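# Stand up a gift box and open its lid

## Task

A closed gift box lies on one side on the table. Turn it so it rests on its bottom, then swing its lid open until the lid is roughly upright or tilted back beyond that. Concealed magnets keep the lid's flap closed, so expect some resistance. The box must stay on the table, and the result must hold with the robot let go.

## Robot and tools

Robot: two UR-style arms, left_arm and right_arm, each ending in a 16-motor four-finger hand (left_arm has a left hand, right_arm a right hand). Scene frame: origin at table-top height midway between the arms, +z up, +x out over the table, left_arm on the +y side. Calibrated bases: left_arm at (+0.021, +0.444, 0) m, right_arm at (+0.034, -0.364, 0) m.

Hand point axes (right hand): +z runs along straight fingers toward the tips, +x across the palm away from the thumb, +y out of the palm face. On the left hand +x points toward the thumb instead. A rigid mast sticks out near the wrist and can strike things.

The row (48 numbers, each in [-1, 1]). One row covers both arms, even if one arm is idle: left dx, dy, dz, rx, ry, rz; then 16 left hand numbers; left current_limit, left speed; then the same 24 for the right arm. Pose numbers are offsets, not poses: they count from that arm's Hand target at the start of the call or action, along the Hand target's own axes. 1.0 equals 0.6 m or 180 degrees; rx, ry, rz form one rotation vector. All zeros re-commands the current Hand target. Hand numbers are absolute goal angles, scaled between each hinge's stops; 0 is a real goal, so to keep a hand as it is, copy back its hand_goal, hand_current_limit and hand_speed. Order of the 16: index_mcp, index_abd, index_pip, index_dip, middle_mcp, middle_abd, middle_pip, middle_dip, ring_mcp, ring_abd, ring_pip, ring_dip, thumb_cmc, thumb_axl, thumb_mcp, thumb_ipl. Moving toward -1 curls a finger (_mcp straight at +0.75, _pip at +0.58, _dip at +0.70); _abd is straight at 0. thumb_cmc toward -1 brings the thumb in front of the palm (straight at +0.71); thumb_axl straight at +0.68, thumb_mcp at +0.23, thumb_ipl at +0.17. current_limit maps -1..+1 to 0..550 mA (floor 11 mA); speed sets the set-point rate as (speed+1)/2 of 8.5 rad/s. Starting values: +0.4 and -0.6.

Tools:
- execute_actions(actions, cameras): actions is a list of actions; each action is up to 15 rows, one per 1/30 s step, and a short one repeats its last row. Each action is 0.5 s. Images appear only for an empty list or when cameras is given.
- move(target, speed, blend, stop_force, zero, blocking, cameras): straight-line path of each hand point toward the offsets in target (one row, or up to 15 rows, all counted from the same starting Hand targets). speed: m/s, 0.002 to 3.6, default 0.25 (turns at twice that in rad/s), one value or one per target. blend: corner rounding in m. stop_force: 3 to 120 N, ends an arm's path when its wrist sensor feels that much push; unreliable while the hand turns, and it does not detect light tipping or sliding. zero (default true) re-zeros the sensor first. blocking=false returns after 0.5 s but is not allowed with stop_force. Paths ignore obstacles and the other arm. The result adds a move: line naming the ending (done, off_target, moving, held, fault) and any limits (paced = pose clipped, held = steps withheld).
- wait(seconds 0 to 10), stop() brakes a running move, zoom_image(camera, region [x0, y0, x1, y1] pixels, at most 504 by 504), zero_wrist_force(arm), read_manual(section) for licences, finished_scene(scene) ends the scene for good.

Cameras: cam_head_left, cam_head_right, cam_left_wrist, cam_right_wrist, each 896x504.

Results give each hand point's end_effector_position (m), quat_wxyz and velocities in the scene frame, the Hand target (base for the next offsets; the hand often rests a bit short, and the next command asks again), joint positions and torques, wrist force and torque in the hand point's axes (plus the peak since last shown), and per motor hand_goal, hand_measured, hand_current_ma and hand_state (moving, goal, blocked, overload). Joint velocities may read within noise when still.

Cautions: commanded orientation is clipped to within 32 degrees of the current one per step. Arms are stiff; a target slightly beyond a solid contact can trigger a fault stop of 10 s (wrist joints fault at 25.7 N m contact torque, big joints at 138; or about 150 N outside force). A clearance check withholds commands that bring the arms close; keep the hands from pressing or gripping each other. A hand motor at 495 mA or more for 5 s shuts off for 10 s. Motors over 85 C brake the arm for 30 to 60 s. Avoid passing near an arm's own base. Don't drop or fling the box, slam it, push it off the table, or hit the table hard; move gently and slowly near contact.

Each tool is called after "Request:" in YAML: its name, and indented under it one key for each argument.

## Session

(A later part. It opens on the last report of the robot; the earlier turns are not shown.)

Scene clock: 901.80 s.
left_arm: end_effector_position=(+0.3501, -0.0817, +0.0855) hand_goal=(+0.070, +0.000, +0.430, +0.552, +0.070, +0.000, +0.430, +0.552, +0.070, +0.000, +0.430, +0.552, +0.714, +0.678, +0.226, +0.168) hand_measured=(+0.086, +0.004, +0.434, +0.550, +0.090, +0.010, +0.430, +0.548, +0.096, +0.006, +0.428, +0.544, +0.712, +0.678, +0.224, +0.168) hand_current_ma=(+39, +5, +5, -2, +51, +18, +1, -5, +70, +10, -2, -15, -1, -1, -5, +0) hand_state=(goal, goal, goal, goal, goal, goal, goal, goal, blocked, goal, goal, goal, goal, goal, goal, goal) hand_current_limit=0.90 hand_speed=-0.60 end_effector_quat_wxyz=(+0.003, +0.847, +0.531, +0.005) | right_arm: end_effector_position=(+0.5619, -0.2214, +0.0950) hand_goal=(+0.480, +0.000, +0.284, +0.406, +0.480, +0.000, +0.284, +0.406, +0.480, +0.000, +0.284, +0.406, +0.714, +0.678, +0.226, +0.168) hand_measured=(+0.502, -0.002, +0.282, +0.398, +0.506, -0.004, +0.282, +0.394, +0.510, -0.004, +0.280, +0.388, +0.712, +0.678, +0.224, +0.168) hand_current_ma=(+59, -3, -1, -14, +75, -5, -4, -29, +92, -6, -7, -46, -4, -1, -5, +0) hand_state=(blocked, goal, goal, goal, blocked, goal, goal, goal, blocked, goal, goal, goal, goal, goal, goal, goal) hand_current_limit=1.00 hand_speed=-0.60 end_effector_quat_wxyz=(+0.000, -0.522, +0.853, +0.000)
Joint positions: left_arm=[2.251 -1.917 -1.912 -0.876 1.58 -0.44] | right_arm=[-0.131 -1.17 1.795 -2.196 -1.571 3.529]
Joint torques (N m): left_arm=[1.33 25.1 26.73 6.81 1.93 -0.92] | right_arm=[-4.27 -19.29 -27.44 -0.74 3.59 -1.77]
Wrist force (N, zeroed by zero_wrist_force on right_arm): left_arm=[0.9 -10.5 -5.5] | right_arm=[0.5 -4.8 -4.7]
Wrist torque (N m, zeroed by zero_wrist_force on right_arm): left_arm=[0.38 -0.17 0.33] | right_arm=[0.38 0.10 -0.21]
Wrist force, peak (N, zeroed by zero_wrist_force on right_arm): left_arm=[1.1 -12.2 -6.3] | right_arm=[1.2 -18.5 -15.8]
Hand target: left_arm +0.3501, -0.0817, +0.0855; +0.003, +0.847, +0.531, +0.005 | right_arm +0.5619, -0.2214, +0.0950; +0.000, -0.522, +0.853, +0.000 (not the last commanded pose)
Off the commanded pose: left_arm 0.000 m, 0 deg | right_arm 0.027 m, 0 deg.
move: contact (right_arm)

Request:
move:
  target:
    - [0,0,0,0,0,0,0.069,0,0.43,0.551,0.069,0,0.43,0.551,0.069,0,0.43,0.551,0.714,0.678,0.226,0.168,0.9,-0.6,0,0.015,-0.012,0,0,0,0.48,0,0.284,0.406,0.48,0,0.284,0.406,0.48,0,0.284,0.406,0.714,0.678,0.226,0.168,1,-0.6]
    - [0,0,0,0,0,0,0.069,0,0.43,0.551,0.069,0,0.43,0.551,0.069,0,0.43,0.551,0.714,0.678,0.226,0.168,0.9,-0.6,0,0.023,-0.035,0,0,0,0.48,0,0.284,0.406,0.48,0,0.284,0.406,0.48,0,0.284,0.406,0.714,0.678,0.226,0.168,1,-0.6]
  speed: 0.02
  stop_force: 40
  zero: false
  cameras: ["all"]

Scene clock: 916.63 s.
left_arm: end_effector_position=(+0.3501, -0.0817, +0.0855) hand_goal=(+0.070, +0.000, +0.430, +0.552, +0.070, +0.000, +0.430, +0.552, +0.070, +0.000, +0.430, +0.552, +0.714, +0.678, +0.226, +0.168) hand_measured=(+0.086, +0.004, +0.434, +0.550, +0.090, +0.010, +0.430, +0.548, +0.096, +0.006, +0.428, +0.544, +0.712, +0.678, +0.224, +0.168) hand_current_ma=(+39, +5, +5, -2, +51, +18, +1, -6, +70, +10, -2, -17, -1, -1, -5, +0) hand_state=(goal, goal, goal, goal, goal, goal, goal, goal, blocked, goal, goal, goal, goal, goal, goal, goal) hand_current_limit=0.90 hand_speed=-0.60 end_effector_quat_wxyz=(+0.003, +0.847, +0.531, +0.005) | right_arm: end_effector_position=(+0.5496, -0.2151, +0.1160) hand_goal=(+0.480, +0.000, +0.284, +0.406, +0.480, +0.000, +0.284, +0.406, +0.480, +0.000, +0.284, +0.406, +0.714, +0.678, +0.226, +0.168) hand_measured=(+0.566, -0.002, +0.330, +0.436, +0.566, -0.002, +0.336, +0.434, +0.570, -0.004, +0.332, +0.434, +0.712, +0.678, +0.224, +0.168) hand_current_ma=(+335, -2, +145, +84, +332, -4, +168, +80, +354, -4, +154, +75, -4, -1, -5, +0) hand_state=(blocked, goal, blocked, blocked, blocked, goal, blocked, blocked, blocked, goal, blocked, blocked, goal, goal, goal, goal) hand_current_limit=1.00 hand_speed=-0.60 end_effector_quat_wxyz=(+0.000, -0.522, +0.853, +0.000)
Joint positions: left_arm=[2.251 -1.917 -1.912 -0.876 1.58 -0.44] | right_arm=[-0.122 -1.222 1.807 -2.156 -1.571 3.538]
Joint torques (N m): left_arm=[-1.09 27.51 26.24 3.28 1.55 -0.96] | right_arm=[11.63 -46.2 -27.48 2.88 2.08 2.39]
Wrist force (N, zeroed by zero_wrist_force on right_arm): left_arm=[1.0 -15.8 -7.4] | right_arm=[1.9 -12.1 3.0]
Wrist torque (N m, zeroed by zero_wrist_force on right_arm): left_arm=[0.46 -0.24 0.47] | right_arm=[1.00 -0.05 -0.44]
Wrist force, peak (N, zeroed by zero_wrist_force on right_arm): left_arm=[1.0 -15.8 -7.4] | right_arm=[1.9 -18.5 -9.6]
Hand target: left_arm +0.3501, -0.0817, +0.0855; +0.003, +0.847, +0.531, +0.005 | right_arm +0.5496, -0.2151, +0.1160; +0.000, -0.522, +0.853, +0.000
Off the commanded pose: left_arm 0.000 m, 0 deg | right_arm 0.000 m, 0 deg.
move: done

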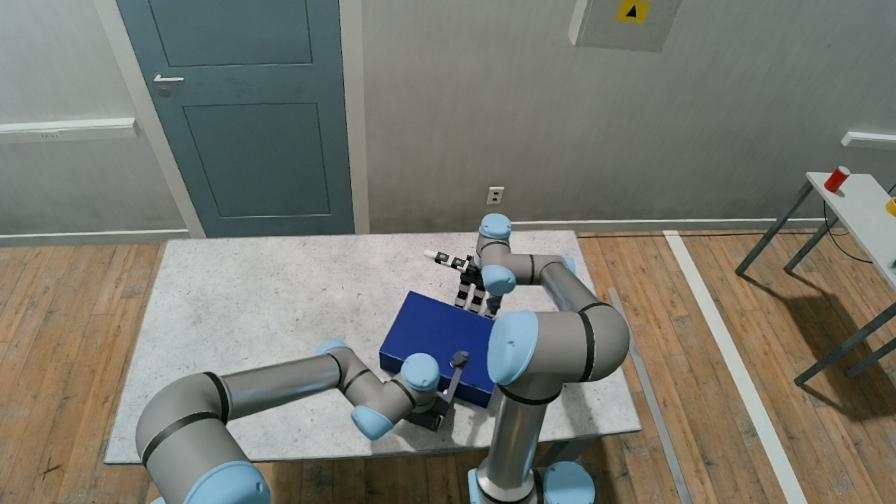

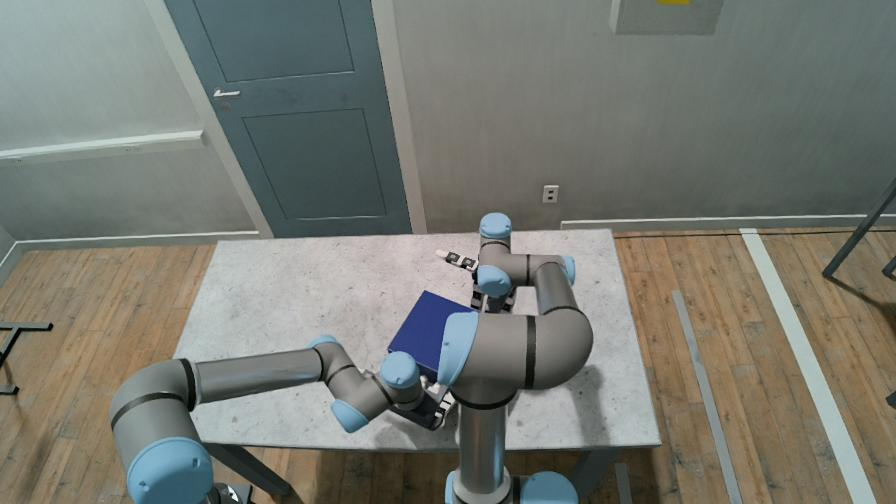

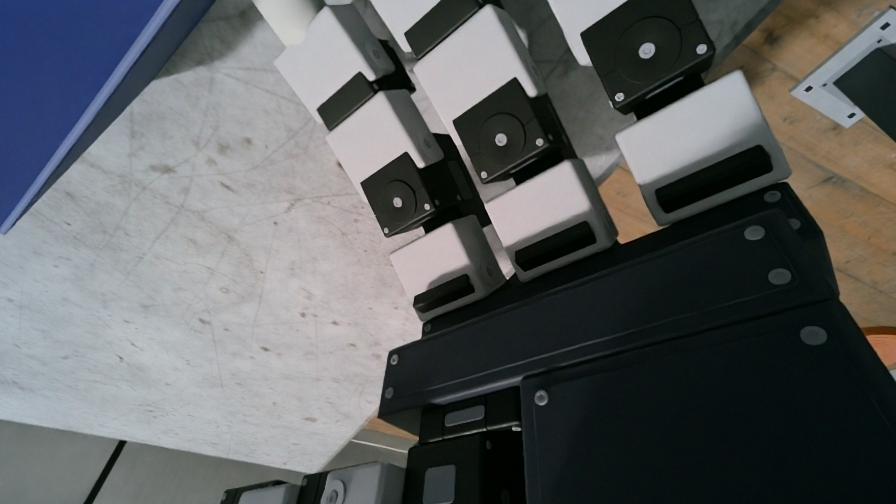

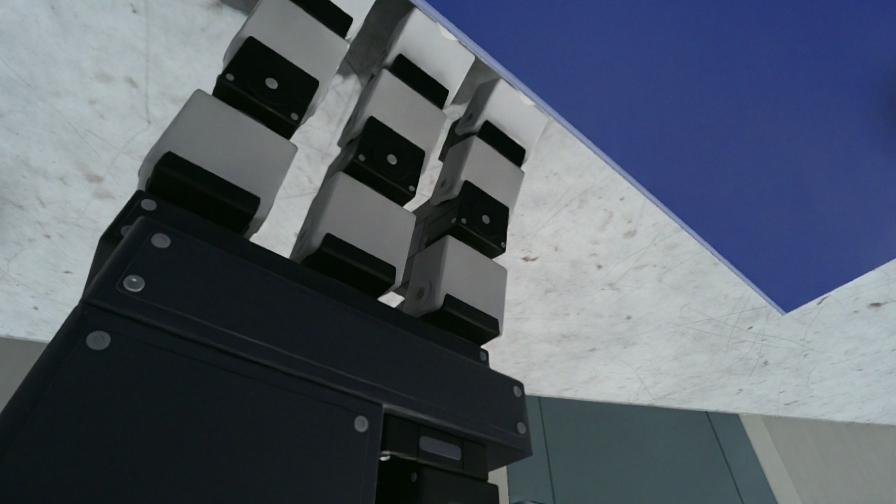

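Request:
move:
  target:
    - [0,0,0,0,0,0,0.069,0,0.43,0.551,0.069,0,0.43,0.551,0.069,0,0.43,0.551,0.714,0.678,0.226,0.168,0.9,-0.6,0,0.006,-0.017,0,0,0,0.48,0,0.284,0.406,0.48,0,0.284,0.406,0.48,0,0.284,0.406,0.714,0.678,0.226,0.168,1,-0.6]
    - [0,0,0,0,0,0,0.069,0,0.43,0.551,0.069,0,0.43,0.551,0.069,0,0.43,0.551,0.714,0.678,0.226,0.168,0.9,-0.6,0,0.008,-0.035,0,0,0,0.48,0,0.284,0.406,0.48,0,0.284,0.406,0.48,0,0.284,0.406,0.714,0.678,0.226,0.168,1,-0.6]
  speed: 0.02
  stop_force: 60
  zero: false
  cameras: ["cam_right_wrist","cam_head_left"]

Scene clock: 930.57 s.
left_arm: end_effector_position=(+0.3501, -0.0817, +0.0855) hand_goal=(+0.070, +0.000, +0.430, +0.552, +0.070, +0.000, +0.430, +0.552, +0.070, +0.000, +0.430, +0.552, +0.714, +0.678, +0.226, +0.168) hand_measured=(+0.086, +0.004, +0.434, +0.550, +0.092, +0.012, +0.430, +0.546, +0.100, +0.008, +0.428, +0.538, +0.712, +0.678, +0.224, +0.168) hand_current_ma=(+41, +6, +5, -2, +59, +21, +1, -12, +82, +12, -2, -28, -1, -1, -5, +0) hand_state=(goal, goal, goal, goal, blocked, goal, goal, goal, blocked, goal, goal, goal, goal, goal, goal, goal) hand_current_limit=0.90 hand_speed=-0.60 end_effector_quat_wxyz=(+0.003, +0.847, +0.531, +0.005) | right_arm: end_effector_position=(+0.5453, -0.2129, +0.1370) hand_goal=(+0.480, +0.000, +0.284, +0.406, +0.480, +0.000, +0.284, +0.406, +0.480, +0.000, +0.284, +0.406, +0.714, +0.678, +0.226, +0.168) hand_measured=(+0.588, -0.004, +0.340, +0.442, +0.586, -0.004, +0.348, +0.440, +0.590, -0.006, +0.344, +0.440, +0.712, +0.678, +0.224, +0.168) hand_current_ma=(+447, -5, +186, +105, +437, -7, +216, +101, +458, -8, +201, +100, -4, -1, -5, +0) hand_state=(blocked, goal, blocked, blocked, blocked, goal, blocked, blocked, blocked, goal, blocked, blocked, goal, goal, goal, goal) hand_current_limit=1.00 hand_speed=-0.60 end_effector_quat_wxyz=(+0.000, -0.522, +0.853, +0.000)
Joint positions: left_arm=[2.251 -1.917 -1.912 -0.876 1.58 -0.44] | right_arm=[-0.119 -1.257 1.793 -2.107 -1.571 3.542]
Joint torques (N m): left_arm=[1.59 27.6 25.52 5.33 1.9 -0.88] | right_arm=[13.56 -44.22 -25.28 4.08 -0.2 2.43]
Wrist force (N, zeroed by zero_wrist_force on right_arm): left_arm=[1.6 -21.0 -9.1] | right_arm=[2.1 -16.1 1.7]
Wrist torque (N m, zeroed by zero_wrist_force on right_arm): left_arm=[0.56 -0.28 0.58] | right_arm=[1.39 0.04 -0.50]
Wrist force, peak (N, zeroed by zero_wrist_force on right_arm): left_arm=[1.5 -21.1 -9.2] | right_arm=[1.8 -16.1 2.7]
Hand target: left_arm +0.3501, -0.0817, +0.0855; +0.003, +0.847, +0.531, +0.005 | right_arm +0.5453, -0.2129, +0.1370; +0.000, -0.522, +0.853, +0.000
Off the commanded pose: left_arm 0.000 m, 0 deg | right_arm 0.000 m, 0 deg.
move: done
Images, in order (width x height): cam_head_left 896x504, cam_right_wrist 896x504.

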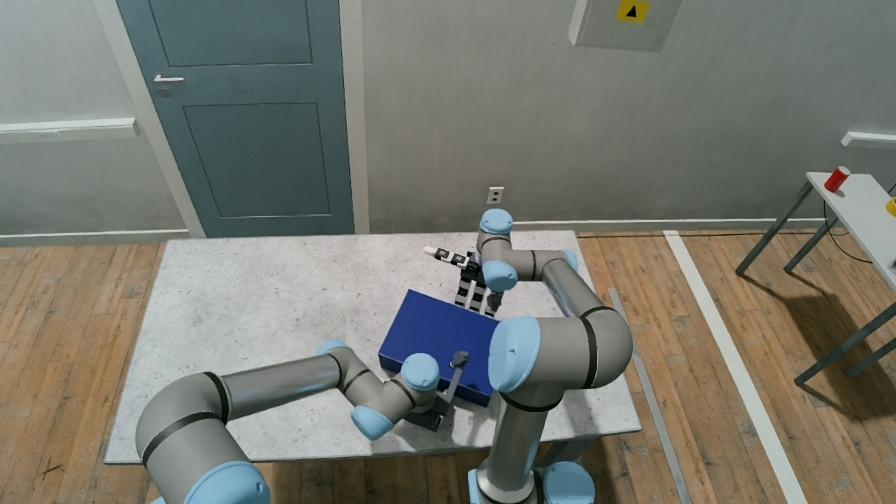

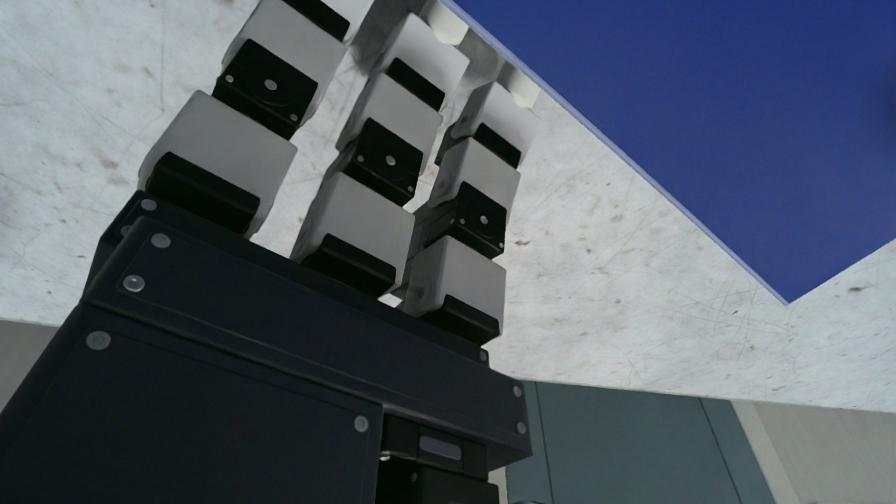

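Request:
zoom_image:
  camera: "cam_right_wrist"
  region: [380, 0, 630, 140]

Request:
zoom_image:
  camera: "cam_head_left"
  region: [360, 230, 540, 440]

Scaled by 2.016 from the camera's 896x504 image, which has a finer 1280x720 frame.

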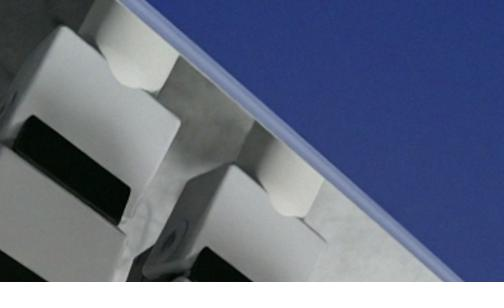

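Scaled by 2.400 from the camera's 896x504 image, which has a finer 1280x720 frame.

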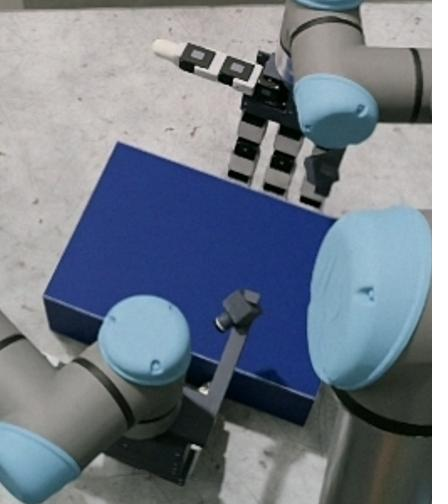

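Request:
move:
  target: [0,0,0,0,0,0,0.069,0,0.43,0.551,0.069,0,0.43,0.551,0.069,0,0.43,0.551,0.714,0.678,0.226,0.168,0.9,-0.6,0,0.003,-0.01,0,0,0,0.48,0,0.284,0.406,0.48,0,0.284,0.406,0.48,0,0.284,0.406,0.714,0.678,0.226,0.168,1,-0.6]
  speed: 0.02
  stop_force: 60
  zero: false

Request:
move:
  target: [0,0,0,0,0,0,0.069,0,0.43,0.551,0.069,0,0.43,0.551,0.069,0,0.43,0.551,0.714,0.678,0.226,0.168,0.9,-0.6,0,0.003,-0.01,0,0,0,0.48,0,0.284,0.406,0.48,0,0.284,0.406,0.48,0,0.284,0.406,0.714,0.678,0.226,0.168,1,-0.6]
  speed: 0.02
  stop_force: 60
  zero: false

Request:
move:
  target: [0,0,0,0,0,0,0.069,0,0.43,0.551,0.069,0,0.43,0.551,0.069,0,0.43,0.551,0.714,0.678,0.226,0.168,0.9,-0.6,0,0.003,-0.02,0,0,0,0.48,0,0.284,0.406,0.48,0,0.284,0.406,0.48,0,0.284,0.406,0.714,0.678,0.226,0.168,1,-0.6]
  speed: 0.02
  stop_force: 60
  zero: false
  cameras: ["all"]

Scene clock: 954.67 s.
left_arm: end_effector_position=(+0.3501, -0.0817, +0.0855) hand_goal=(+0.070, +0.000, +0.430, +0.552, +0.070, +0.000, +0.430, +0.552, +0.070, +0.000, +0.430, +0.552, +0.714, +0.678, +0.226, +0.168) hand_measured=(+0.088, +0.006, +0.434, +0.550, +0.094, +0.012, +0.430, +0.544, +0.102, +0.008, +0.428, +0.536, +0.712, +0.678, +0.224, +0.168) hand_current_ma=(+44, +7, +5, -3, +64, +22, +1, -17, +90, +13, -3, -34, -1, -1, -5, +0) hand_state=(goal, goal, goal, goal, blocked, goal, goal, goal, blocked, goal, goal, goal, goal, goal, goal, goal) hand_current_limit=0.90 hand_speed=-0.60 end_effector_quat_wxyz=(+0.003, +0.847, +0.531, +0.005) | right_arm: end_effector_position=(+0.5437, -0.2121, +0.1430) hand_goal=(+0.480, +0.000, +0.284, +0.406, +0.480, +0.000, +0.284, +0.406, +0.480, +0.000, +0.284, +0.406, +0.714, +0.678, +0.226, +0.168) hand_measured=(+0.596, -0.004, +0.344, +0.444, +0.594, -0.006, +0.352, +0.442, +0.596, -0.006, +0.348, +0.442, +0.712, +0.678, +0.224, +0.168) hand_current_ma=(+481, -7, +199, +111, +469, -9, +231, +108, +489, -10, +215, +108, -4, -1, -5, +0) hand_state=(blocked, goal, blocked, blocked, blocked, goal, blocked, blocked, blocked, goal, blocked, blocked, goal, goal, goal, goal) hand_current_limit=1.00 hand_speed=-0.60 end_effector_quat_wxyz=(+0.000, -0.522, +0.853, +0.000)
Joint positions: left_arm=[2.251 -1.917 -1.912 -0.876 1.58 -0.44] | right_arm=[-0.118 -1.268 1.79 -2.094 -1.571 3.543]
Joint torques (N m): left_arm=[9.41 28.15 25.54 8.68 1.91 -0.88] | right_arm=[13 -43.19 -25.06 4.3 0.39 2.44]
Wrist force (N, zeroed by zero_wrist_force on right_arm): left_arm=[1.5 -23.0 -9.7] | right_arm=[2.3 -17.3 1.4]
Wrist torque (N m, zeroed by zero_wrist_force on right_arm): left_arm=[0.58 -0.28 0.61] | right_arm=[1.50 0.06 -0.51]
Wrist force, peak (N, zeroed by zero_wrist_force on right_arm): left_arm=[1.3 -23.8 -10.2] | right_arm=[2.5 -17.5 1.0]
Hand target: left_arm +0.3501, -0.0817, +0.0855; +0.003, +0.847, +0.531, +0.005 | right_arm +0.5437, -0.2121, +0.1430; +0.000, -0.522, +0.853, +0.000
Off the commanded pose: left_arm 0.000 m, 0 deg | right_arm 0.000 m, 0 deg.
move: done

Scene clock: 956.10 s.
left_arm: end_effector_position=(+0.3501, -0.0817, +0.0855) hand_goal=(+0.070, +0.000, +0.430, +0.552, +0.070, +0.000, +0.430, +0.552, +0.070, +0.000, +0.430, +0.552, +0.714, +0.678, +0.226, +0.168) hand_measured=(+0.090, +0.006, +0.434, +0.550, +0.096, +0.014, +0.430, +0.542, +0.104, +0.010, +0.428, +0.536, +0.712, +0.678, +0.224, +0.168) hand_current_ma=(+48, +8, +5, -4, +69, +24, +1, -19, +96, +15, -4, -38, -1, -1, -5, +0) hand_state=(goal, goal, goal, goal, blocked, goal, goal, goal, blocked, goal, goal, goal, goal, goal, goal, goal) hand_current_limit=0.90 hand_speed=-0.60 end_effector_quat_wxyz=(+0.003, +0.847, +0.531, +0.005) | right_arm: end_effector_position=(+0.5421, -0.2113, +0.1490) hand_goal=(+0.480, +0.000, +0.284, +0.406, +0.480, +0.000, +0.284, +0.406, +0.480, +0.000, +0.284, +0.406, +0.714, +0.678, +0.226, +0.168) hand_measured=(+0.602, -0.006, +0.346, +0.444, +0.598, -0.006, +0.354, +0.444, +0.602, -0.006, +0.352, +0.444, +0.712, +0.678, +0.224, +0.168) hand_current_ma=(+513, -8, +210, +116, +499, -10, +244, +114, +518, -11, +228, +115, -4, -1, -5, +0) hand_state=(blocked, goal, blocked, blocked, blocked, goal, blocked, blocked, blocked, goal, blocked, blocked, goal, goal, goal, goal) hand_current_limit=1.00 hand_speed=-0.60 end_effector_quat_wxyz=(+0.000, -0.522, +0.853, +0.000)
Joint positions: left_arm=[2.251 -1.917 -1.912 -0.876 1.58 -0.44] | right_arm=[-0.117 -1.278 1.786 -2.08 -1.571 3.544]
Joint torques (N m): left_arm=[11.89 25.88 25.28 8.82 1.84 -0.96] | right_arm=[13.93 -42.98 -24.95 4.7 1.07 2.56]
Wrist force (N, zeroed by zero_wrist_force on right_arm): left_arm=[1.6 -24.8 -9.9] | right_arm=[1.9 -18.3 1.4]
Wrist torque (N m, zeroed by zero_wrist_force on right_arm): left_arm=[0.63 -0.29 0.64] | right_arm=[1.60 0.13 -0.55]
Wrist force, peak (N, zeroed by zero_wrist_force on right_arm): left_arm=[1.5 -25.5 -10.9] | right_arm=[2.3 -18.7 0.6]
Hand target: left_arm +0.3501, -0.0817, +0.0855; +0.003, +0.847, +0.531, +0.005 | right_arm +0.5421, -0.2113, +0.1490; +0.000, -0.522, +0.853, +0.000
Off the commanded pose: left_arm 0.000 m, 0 deg | right_arm 0.000 m, 0 deg.
move: done

Scene clock: 957.73 s.
left_arm: end_effector_position=(+0.3501, -0.0817, +0.0855) hand_goal=(+0.070, +0.000, +0.430, +0.552, +0.070, +0.000, +0.430, +0.552, +0.070, +0.000, +0.430, +0.552, +0.714, +0.678, +0.226, +0.168) hand_measured=(+0.092, +0.008, +0.434, +0.550, +0.098, +0.014, +0.430, +0.542, +0.106, +0.010, +0.428, +0.534, +0.712, +0.678, +0.224, +0.168) hand_current_ma=(+57, +11, +5, -4, +78, +27, +1, -20, +108, +18, -4, -39, -1, -1, -5, +0) hand_state=(blocked, goal, goal, goal, blocked, goal, goal, goal, blocked, goal, goal, goal, goal, goal, goal, goal) hand_current_limit=0.90 hand_speed=-0.60 end_effector_quat_wxyz=(+0.003, +0.847, +0.531, +0.005) | right_arm: end_effector_position=(+0.5405, -0.2105, +0.1610) hand_goal=(+0.480, +0.000, +0.284, +0.406, +0.480, +0.000, +0.284, +0.406, +0.480, +0.000, +0.284, +0.406, +0.714, +0.678, +0.226, +0.168) hand_measured=(+0.602, -0.006, +0.346, +0.444, +0.600, -0.006, +0.356, +0.444, +0.604, -0.008, +0.352, +0.444, +0.712, +0.678, +0.224, +0.168) hand_current_ma=(+519, -9, +210, +116, +504, -11, +245, +114, +523, -12, +229, +115, -4, -1, -5, +0) hand_state=(blocked, goal, blocked, blocked, blocked, goal, blocked, blocked, blocked, goal, blocked, blocked, goal, goal, goal, goal) hand_current_limit=1.00 hand_speed=-0.60 end_effector_quat_wxyz=(+0.000, -0.522, +0.853, +0.000)
Joint positions: left_arm=[2.251 -1.917 -1.912 -0.876 1.58 -0.44] | right_arm=[-0.115 -1.295 1.774 -2.051 -1.571 3.545]
Joint torques (N m): left_arm=[13.48 27.4 25.6 8.88 1.81 -0.92] | right_arm=[14.8 -42.3 -24.48 4.9 2.07 2.48]
Wrist force (N, zeroed by zero_wrist_force on right_arm): left_arm=[1.7 -26.5 -9.5] | right_arm=[2.0 -18.5 1.0]
Wrist torque (N m, zeroed by zero_wrist_force on right_arm): left_arm=[0.62 -0.28 0.68] | right_arm=[1.68 0.16 -0.58]
Wrist force, peak (N, zeroed by zero_wrist_force on right_arm): left_arm=[1.7 -26.1 -10.8] | right_arm=[2.1 -19.2 -0.4]
Hand target: left_arm +0.3501, -0.0817, +0.0855; +0.003, +0.847, +0.531, +0.005 | right_arm +0.5405, -0.2105, +0.1610; +0.000, -0.522, +0.853, +0.000
Off the commanded pose: left_arm 0.000 m, 0 deg | right_arm 0.000 m, 0 deg.
move: done

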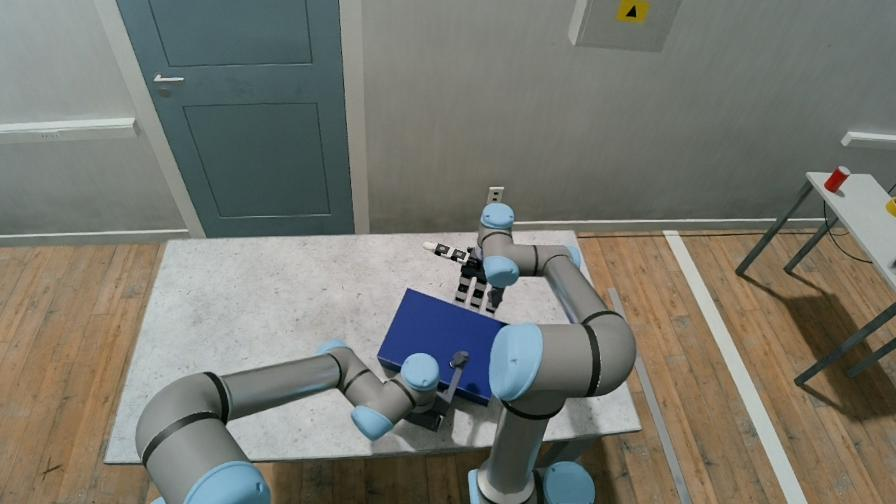

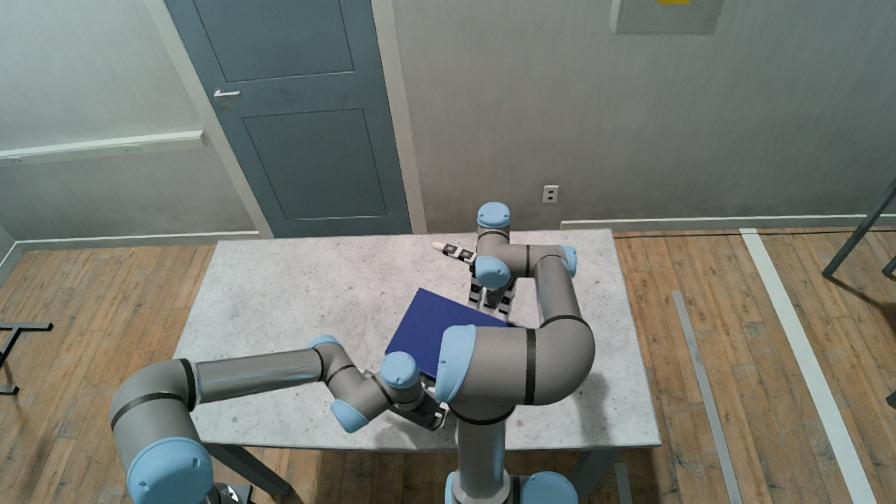

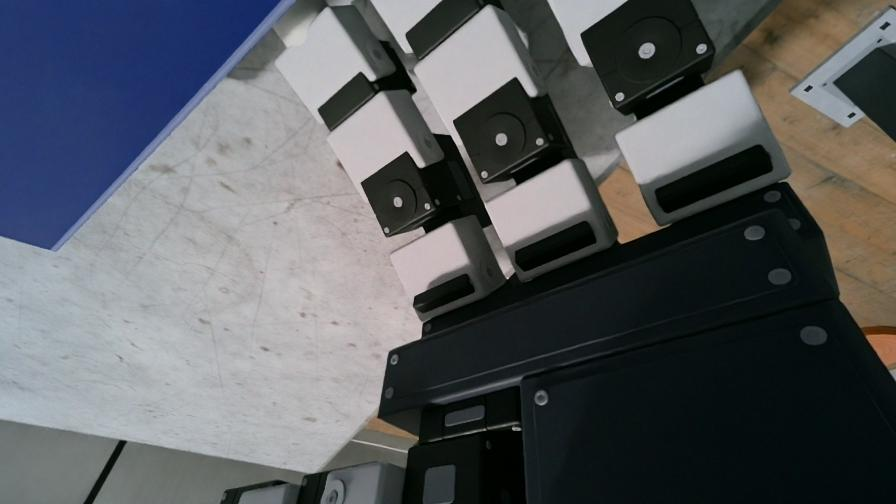

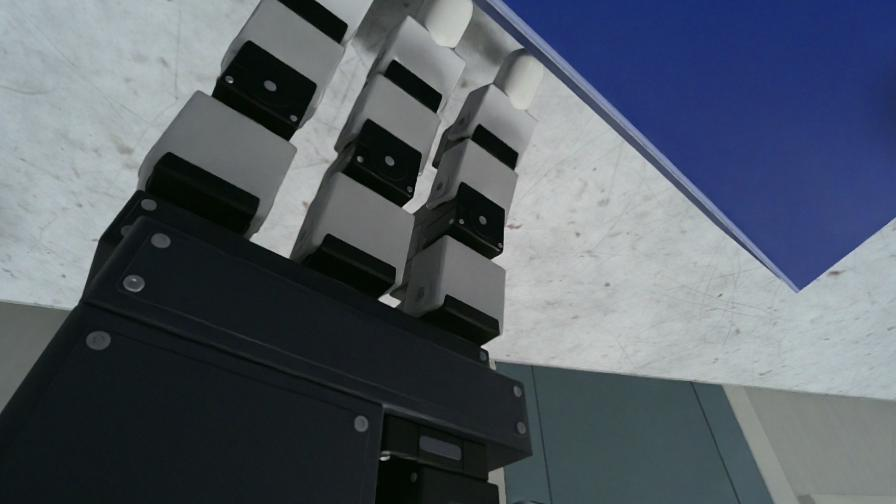

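Request:
move:
  target:
    - [0,0,0,0,0,0,0.069,0,0.43,0.551,0.069,0,0.43,0.551,0.069,0,0.43,0.551,0.714,0.678,0.226,0.168,0.9,-0.6,0,-0.26,0.05,0,0,0,0.48,0,0.284,0.406,0.48,0,0.284,0.406,0.48,0,0.284,0.406,0.714,0.678,0.226,0.168,1,-0.6]
  speed: 0.2
  cameras: ["cam_right_wrist","cam_head_right"]

Request:
zoom_image:
  camera: "cam_right_wrist"
  region: [500, 0, 896, 250]

Scene clock: 991.13 s.
left_arm: end_effector_position=(+0.3501, -0.0817, +0.0855) hand_goal=(+0.070, +0.000, +0.430, +0.552, +0.070, +0.000, +0.430, +0.552, +0.070, +0.000, +0.430, +0.552, +0.714, +0.678, +0.226, +0.168) hand_measured=(+0.086, +0.004, +0.434, +0.550, +0.086, +0.002, +0.432, +0.550, +0.090, +0.004, +0.430, +0.550, +0.712, +0.678, +0.224, +0.168) hand_current_ma=(+39, +4, +5, -1, +38, +4, +2, -4, +49, +5, -1, -4, -1, -1, -5, +0) hand_state=(goal, goal, goal, goal, goal, goal, goal, goal, goal, goal, goal, goal, goal, goal, goal, goal) hand_current_limit=0.90 hand_speed=-0.60 end_effector_quat_wxyz=(+0.003, +0.847, +0.531, +0.005) | right_arm: end_effector_position=(+0.6793, -0.2815, +0.1311) hand_goal=(+0.480, +0.000, +0.284, +0.406, +0.480, +0.000, +0.284, +0.406, +0.480, +0.000, +0.284, +0.406, +0.714, +0.678, +0.226, +0.168) hand_measured=(+0.488, +0.000, +0.290, +0.410, +0.488, +0.002, +0.290, +0.410, +0.488, +0.000, +0.290, +0.410, +0.712, +0.678, +0.224, +0.168) hand_current_ma=(+20, +0, +9, +6, +18, +2, +10, +6, +18, +0, +10, +7, -3, -1, -5, +0) hand_state=(goal, goal, goal, goal, goal, goal, goal, goal, goal, goal, goal, goal, goal, goal, goal, goal) hand_current_limit=1.00 hand_speed=-0.60 end_effector_quat_wxyz=(+0.000, -0.522, +0.853, +0.000)
Joint positions: left_arm=[2.251 -1.917 -1.912 -0.876 1.58 -0.44] | right_arm=[-0.202 -0.978 1.382 -1.976 -1.571 3.458]
Joint torques (N m): left_arm=[-4.75 29.8 23.43 0.76 1.66 -0.55] | right_arm=[-6.36 -30.84 -33.68 -0.42 -2.92 -1.81]
Wrist force (N, zeroed by zero_wrist_force on right_arm): left_arm=[-1.0 0.3 -0.9] | right_arm=[-0.1 0.8 -2.5]
Wrist torque (N m, zeroed by zero_wrist_force on right_arm): left_arm=[0.24 0.08 -0.16] | right_arm=[0.33 0.12 0.05]
Wrist force, peak (N, zeroed by zero_wrist_force on right_arm): left_arm=[1.8 -26.2 -10.8] | right_arm=[2.3 -18.9 -0.5]
Hand target: left_arm +0.3501, -0.0817, +0.0855; +0.003, +0.847, +0.531, +0.005 | right_arm +0.6794, -0.2815, +0.1311; +0.000, -0.522, +0.853, +0.000
Off the commanded pose: left_arm 0.000 m, 0 deg | right_arm 0.000 m, 0 deg.
HAND FAULT: one or more motors of the hand drew too much current for too long and shut down. This happened 2 times since the last result. The arm does not stop for it. Each such motor holds nothing for 10 seconds from its own shutdown, also while the arm is stopped by a fault of its own. Then it runs to the goal last written, under the current limit last written. A HAND FAULT can take a little off the scene's score.
move: done
Images, in order (width x height): cam_head_right 896x504, cam_right_wrist 896x504.

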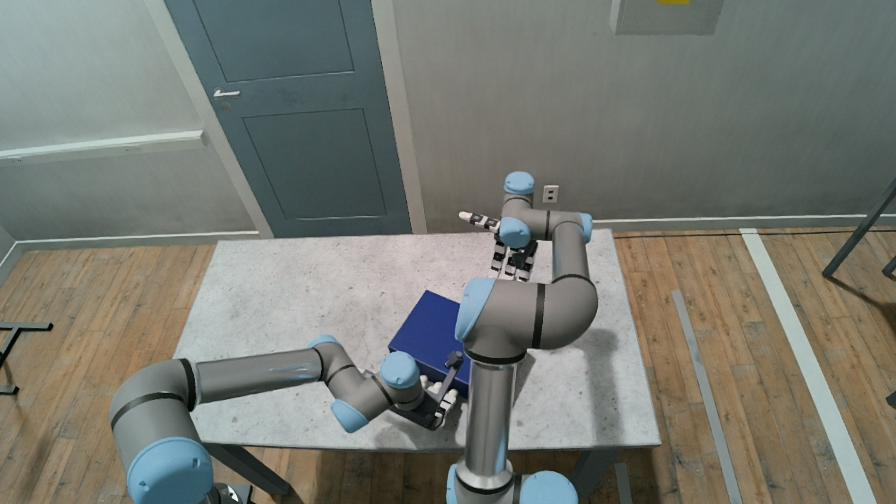

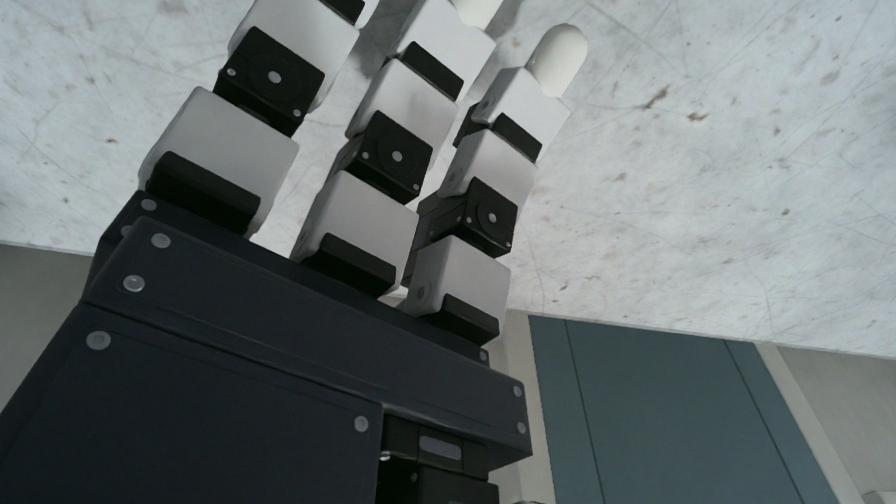

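Scaled by 1.273 from the camera's 896x504 image, which has a finer 1280x720 frame.

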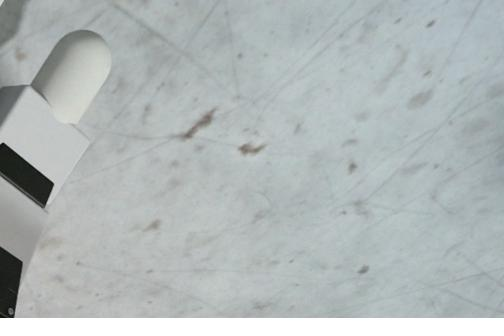

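Request:
move:
  target:
    - [0,0,0,0,0,0,0.069,0,0.43,0.551,0.069,0,0.43,0.551,0.069,0,0.43,0.551,0.714,0.678,0.226,0.168,0.9,-0.6,0,0,-0.2,-0.25,0,0,0.75,0,0.58,0.7,0.75,0,0.58,0.7,0.75,0,0.58,0.7,0.714,0.678,0.226,0.168,0.4,-0.6]
  speed: 0.25
  cameras: ["cam_right_wrist","cam_head_right"]

Request:
zoom_image:
  camera: "cam_right_wrist"
  region: [400, 0, 896, 350]

Scene clock: 1001.97 s.
left_arm: end_effector_position=(+0.3501, -0.0817, +0.0855) hand_goal=(+0.070, +0.000, +0.430, +0.552, +0.070, +0.000, +0.430, +0.552, +0.070, +0.000, +0.430, +0.552, +0.714, +0.678, +0.226, +0.168) hand_measured=(+0.086, +0.004, +0.434, +0.550, +0.086, +0.002, +0.432, +0.550, +0.090, +0.004, +0.430, +0.550, +0.712, +0.678, +0.224, +0.168) hand_current_ma=(+39, +4, +5, -1, +38, +4, +2, -4, +49, +5, -1, -4, -1, -1, -5, +0) hand_state=(goal, goal, goal, goal, goal, goal, goal, goal, goal, goal, goal, goal, goal, goal, goal, goal) hand_current_limit=0.90 hand_speed=-0.60 end_effector_quat_wxyz=(+0.003, +0.847, +0.531, +0.005) | right_arm: end_effector_position=(+0.6793, -0.2815, +0.2511) hand_goal=(+0.750, +0.000, +0.580, +0.700, +0.750, +0.000, +0.580, +0.700, +0.750, +0.000, +0.580, +0.700, +0.714, +0.678, +0.226, +0.168) hand_measured=(+0.754, +0.000, +0.578, +0.698, +0.754, +0.002, +0.578, +0.698, +0.754, +0.000, +0.578, +0.698, +0.718, +0.678, +0.224, +0.168) hand_current_ma=(+7, +0, -1, -4, +6, +2, -1, -4, +6, +0, -1, -5, +8, -1, -5, +0) hand_state=(goal, goal, goal, goal, goal, goal, goal, goal, goal, goal, goal, goal, goal, goal, goal, goal) hand_current_limit=0.40 hand_speed=-0.60 end_effector_quat_wxyz=(-0.199, -0.482, +0.788, +0.326)
Joint positions: left_arm=[2.251 -1.917 -1.912 -0.876 1.58 -0.44] | right_arm=[-0.254 -0.559 0.47 -0.715 -1.385 3.331]
Joint torques (N m): left_arm=[-5.92 30.13 23.34 1.02 2.05 -0.31] | right_arm=[7.05 -43.81 -33.49 1.54 -2.63 -1.88]
Wrist force (N, zeroed by zero_wrist_force on right_arm): left_arm=[-1.0 0.3 -0.8] | right_arm=[-0.7 0.4 -2.5]
Wrist torque (N m, zeroed by zero_wrist_force on right_arm): left_arm=[0.24 0.09 -0.17] | right_arm=[0.37 0.23 0.01]
Wrist force, peak (N, zeroed by zero_wrist_force on right_arm): left_arm=[-1.2 0.4 -0.9] | right_arm=[-0.8 0.3 -2.9]
Hand target: left_arm +0.3501, -0.0817, +0.0855; +0.003, +0.847, +0.531, +0.005 | right_arm +0.6793, -0.2815, +0.2511; -0.199, -0.482, +0.788, +0.326
Off the commanded pose: left_arm 0.000 m, 0 deg | right_arm 0.000 m, 0 deg.
move: done
Images, in order (width x height): cam_head_right 896x504, cam_right_wrist 896x504.

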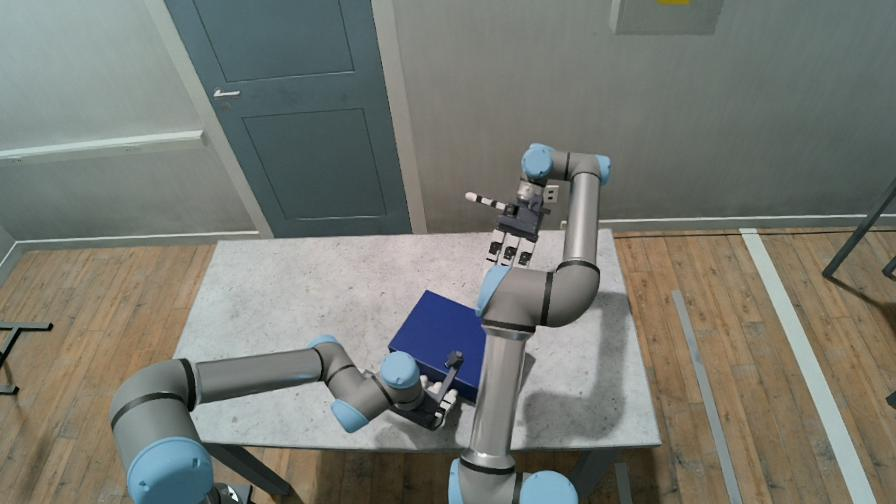

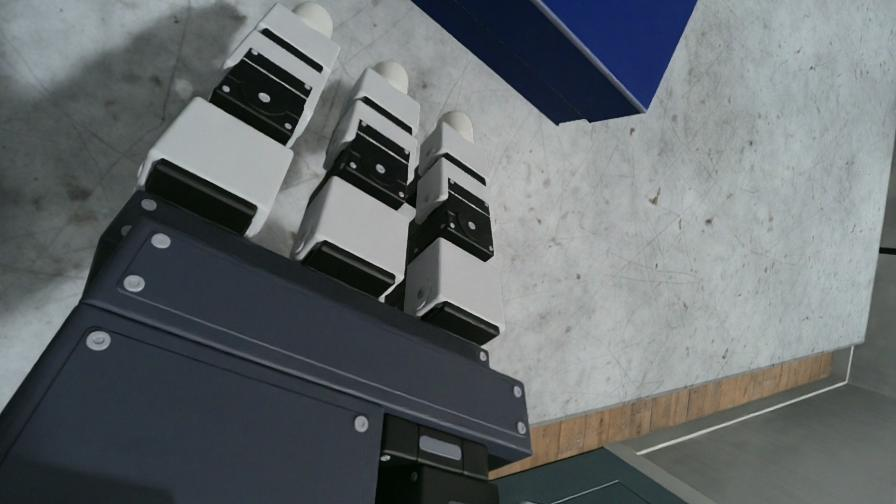

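Scaled by 1.016 from the camera's 896x504 image, which has a finer 1280x720 frame.

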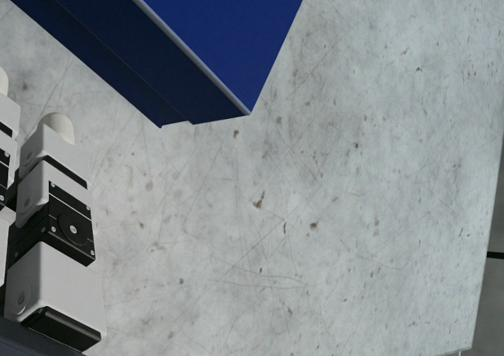

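Request:
zoom_image:
  camera: "cam_right_wrist"
  region: [480, 0, 680, 130]

Scaled by 2.520 from the camera's 896x504 image, which has a finer 1280x720 frame.

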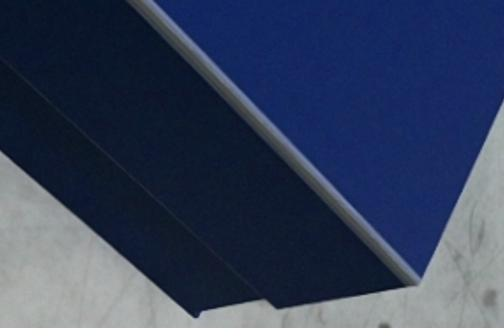

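Request:
move:
  target:
    - [0,-0.1,0,0,0,0,0.48,0,0.284,0.406,0.48,0,0.284,0.406,0.97,0,0.58,0.7,0.714,0.678,0.226,0.168,0.9,-0.6,0,0,-0.08,0.25,0,0,0.48,0,0.284,0.406,0.48,0,0.284,0.406,0.97,0,0.58,0.7,0.714,0.678,0.226,0.168,0.9,-0.6]
    - [0,-0.1,-0.45,0,0,0,0.48,0,0.284,0.406,0.48,0,0.284,0.406,0.97,0,0.58,0.7,0.714,0.678,0.226,0.168,0.9,-0.6,0,0,-0.08,0.25,0,0,0.48,0,0.284,0.406,0.48,0,0.284,0.406,0.97,0,0.58,0.7,0.714,0.678,0.226,0.168,0.9,-0.6]
    - [0.45,0.245,-0.5,0,0,0.5,0.48,0,0.284,0.406,0.48,0,0.284,0.406,0.97,0,0.58,0.7,0.714,0.678,0.226,0.168,0.9,-0.6,0,0,-0.08,0.25,0,0,0.48,0,0.284,0.406,0.48,0,0.284,0.406,0.97,0,0.58,0.7,0.714,0.678,0.226,0.168,0.9,-0.6]
  speed: 0.3
  blend: [0.03,0.03,0]
  cameras: ["all"]

Scene clock: 1091.50 s.
left_arm: end_effector_position=(+0.5966, +0.0972, +0.3884) hand_goal=(+0.480, +0.000, +0.284, +0.406, +0.480, +0.000, +0.284, +0.406, +0.970, +0.000, +0.580, +0.700, +0.714, +0.678, +0.226, +0.168) hand_measured=(+0.480, +0.004, +0.282, +0.404, +0.480, +0.002, +0.282, +0.404, +0.960, +0.004, +0.578, +0.698, +0.712, +0.678, +0.224, +0.168) hand_current_ma=(+1, +4, -1, -3, +1, +3, -1, -4, -20, +4, -3, -4, -1, -1, -5, +0) hand_state=(goal, goal, goal, goal, goal, goal, goal, goal, goal, goal, goal, goal, goal, goal, goal, goal) hand_current_limit=0.90 hand_speed=-0.60 end_effector_quat_wxyz=(-0.001, +0.975, -0.223, +0.006) | right_arm: end_effector_position=(+0.7095, -0.2969, +0.2851) hand_goal=(+0.480, +0.000, +0.284, +0.406, +0.480, +0.000, +0.284, +0.406, +0.970, +0.000, +0.580, +0.700, +0.714, +0.678, +0.226, +0.168) hand_measured=(+0.488, +0.000, +0.290, +0.410, +0.488, +0.002, +0.290, +0.410, +0.968, +0.000, +0.580, +0.698, +0.716, +0.678, +0.224, +0.168) hand_current_ma=(+20, +0, +9, +6, +18, +2, +10, +6, -2, +0, -1, -4, +5, -1, -5, +0) hand_state=(goal, goal, goal, goal, goal, goal, goal, goal, goal, goal, goal, goal, goal, goal, goal, goal) hand_current_limit=0.90 hand_speed=-0.60 end_effector_quat_wxyz=(+0.000, -0.522, +0.853, +0.000)
Joint positions: left_arm=[2.935 -1.912 -1.091 -1.698 1.573 1.813] | right_arm=[-0.217 -0.981 0.984 -1.574 -1.571 3.444]
Joint torques (N m): left_arm=[6.92 27.41 32.06 0.58 1.77 1.77] | right_arm=[6.88 -57.18 -16.26 -4.16 -2.88 2.32]
Wrist force (N, zeroed by zero_wrist_force on right_arm): left_arm=[-0.8 0.6 -0.5] | right_arm=[0.1 0.5 -2.5]
Wrist torque (N m, zeroed by zero_wrist_force on right_arm): left_arm=[0.16 0.11 -0.12] | right_arm=[0.25 0.14 -0.14]
Wrist force, peak (N, zeroed by zero_wrist_force on right_arm): left_arm=[-1.1 3.9 -6.0] | right_arm=[0.1 0.5 -3.2]
Hand target: left_arm +0.5966, +0.0972, +0.3884; -0.001, +0.975, -0.224, +0.006 | right_arm +0.7095, -0.2969, +0.2851; +0.000, -0.522, +0.853, +0.000
Off the commanded pose: left_arm 0.000 m, 0 deg | right_arm 0.000 m, 0 deg.
move: done

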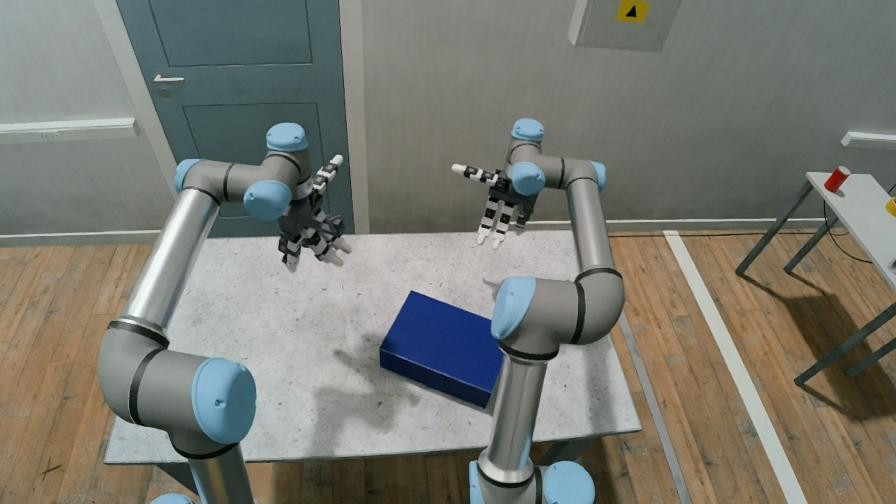

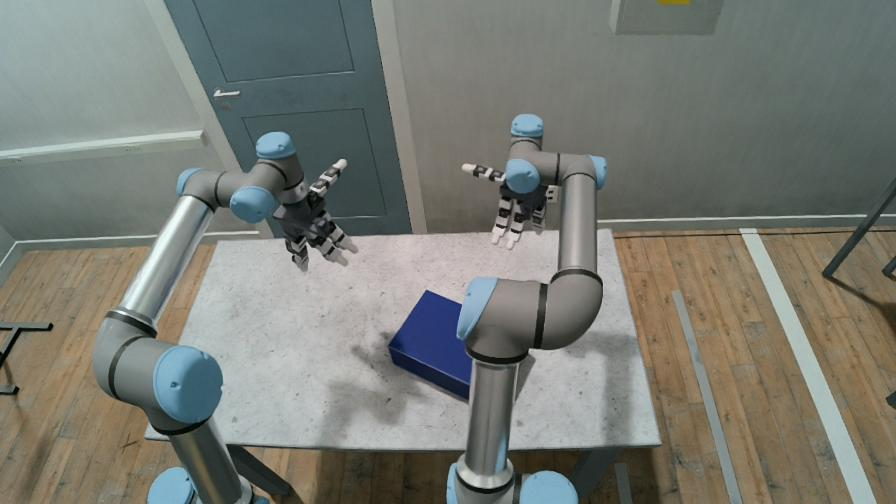

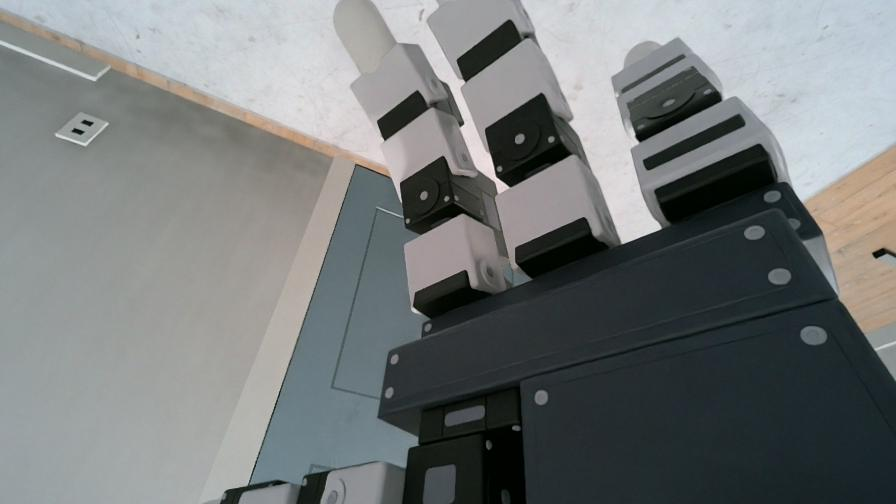

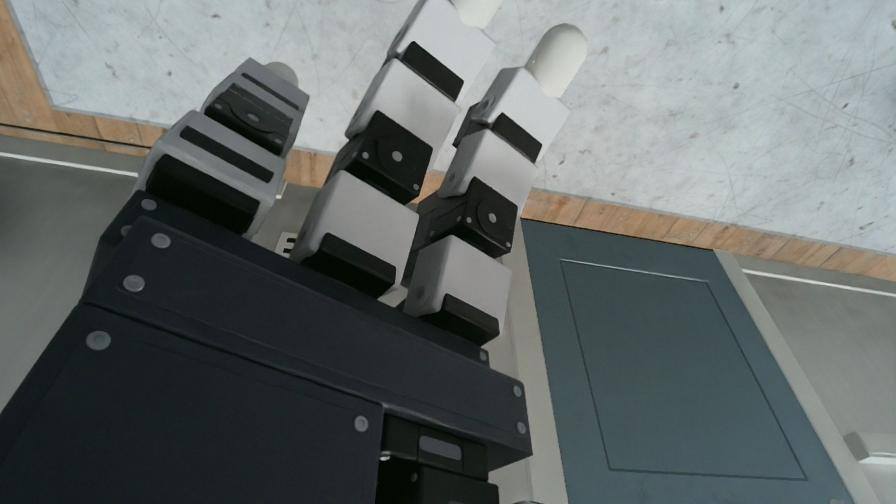

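Request:
zoom_image:
  camera: "cam_head_left"
  region: [360, 270, 530, 420]

Request:
zoom_image:
  camera: "cam_head_right"
  region: [360, 270, 530, 420]

Scaled by 2.965 from the camera's 896x504 image, which has a finer 1280x720 frame.

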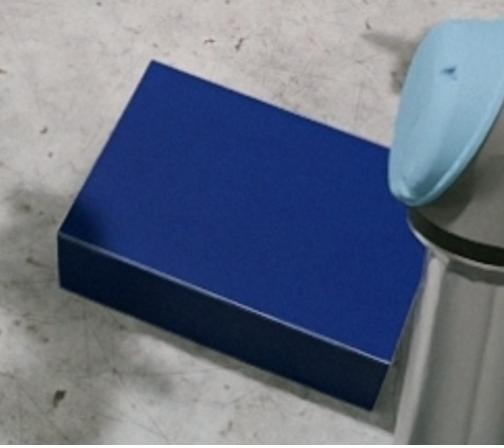

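Scaled by 2.965 from the camera's 896x504 image, which has a finer 1280x720 frame.

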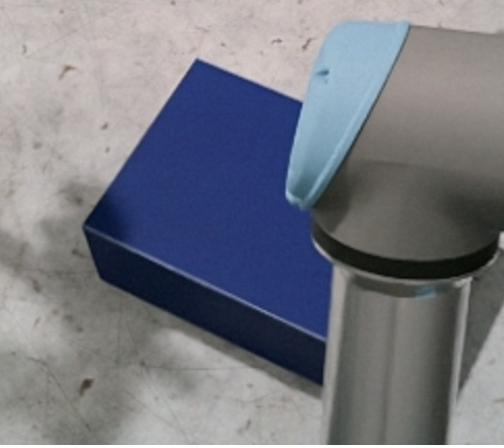

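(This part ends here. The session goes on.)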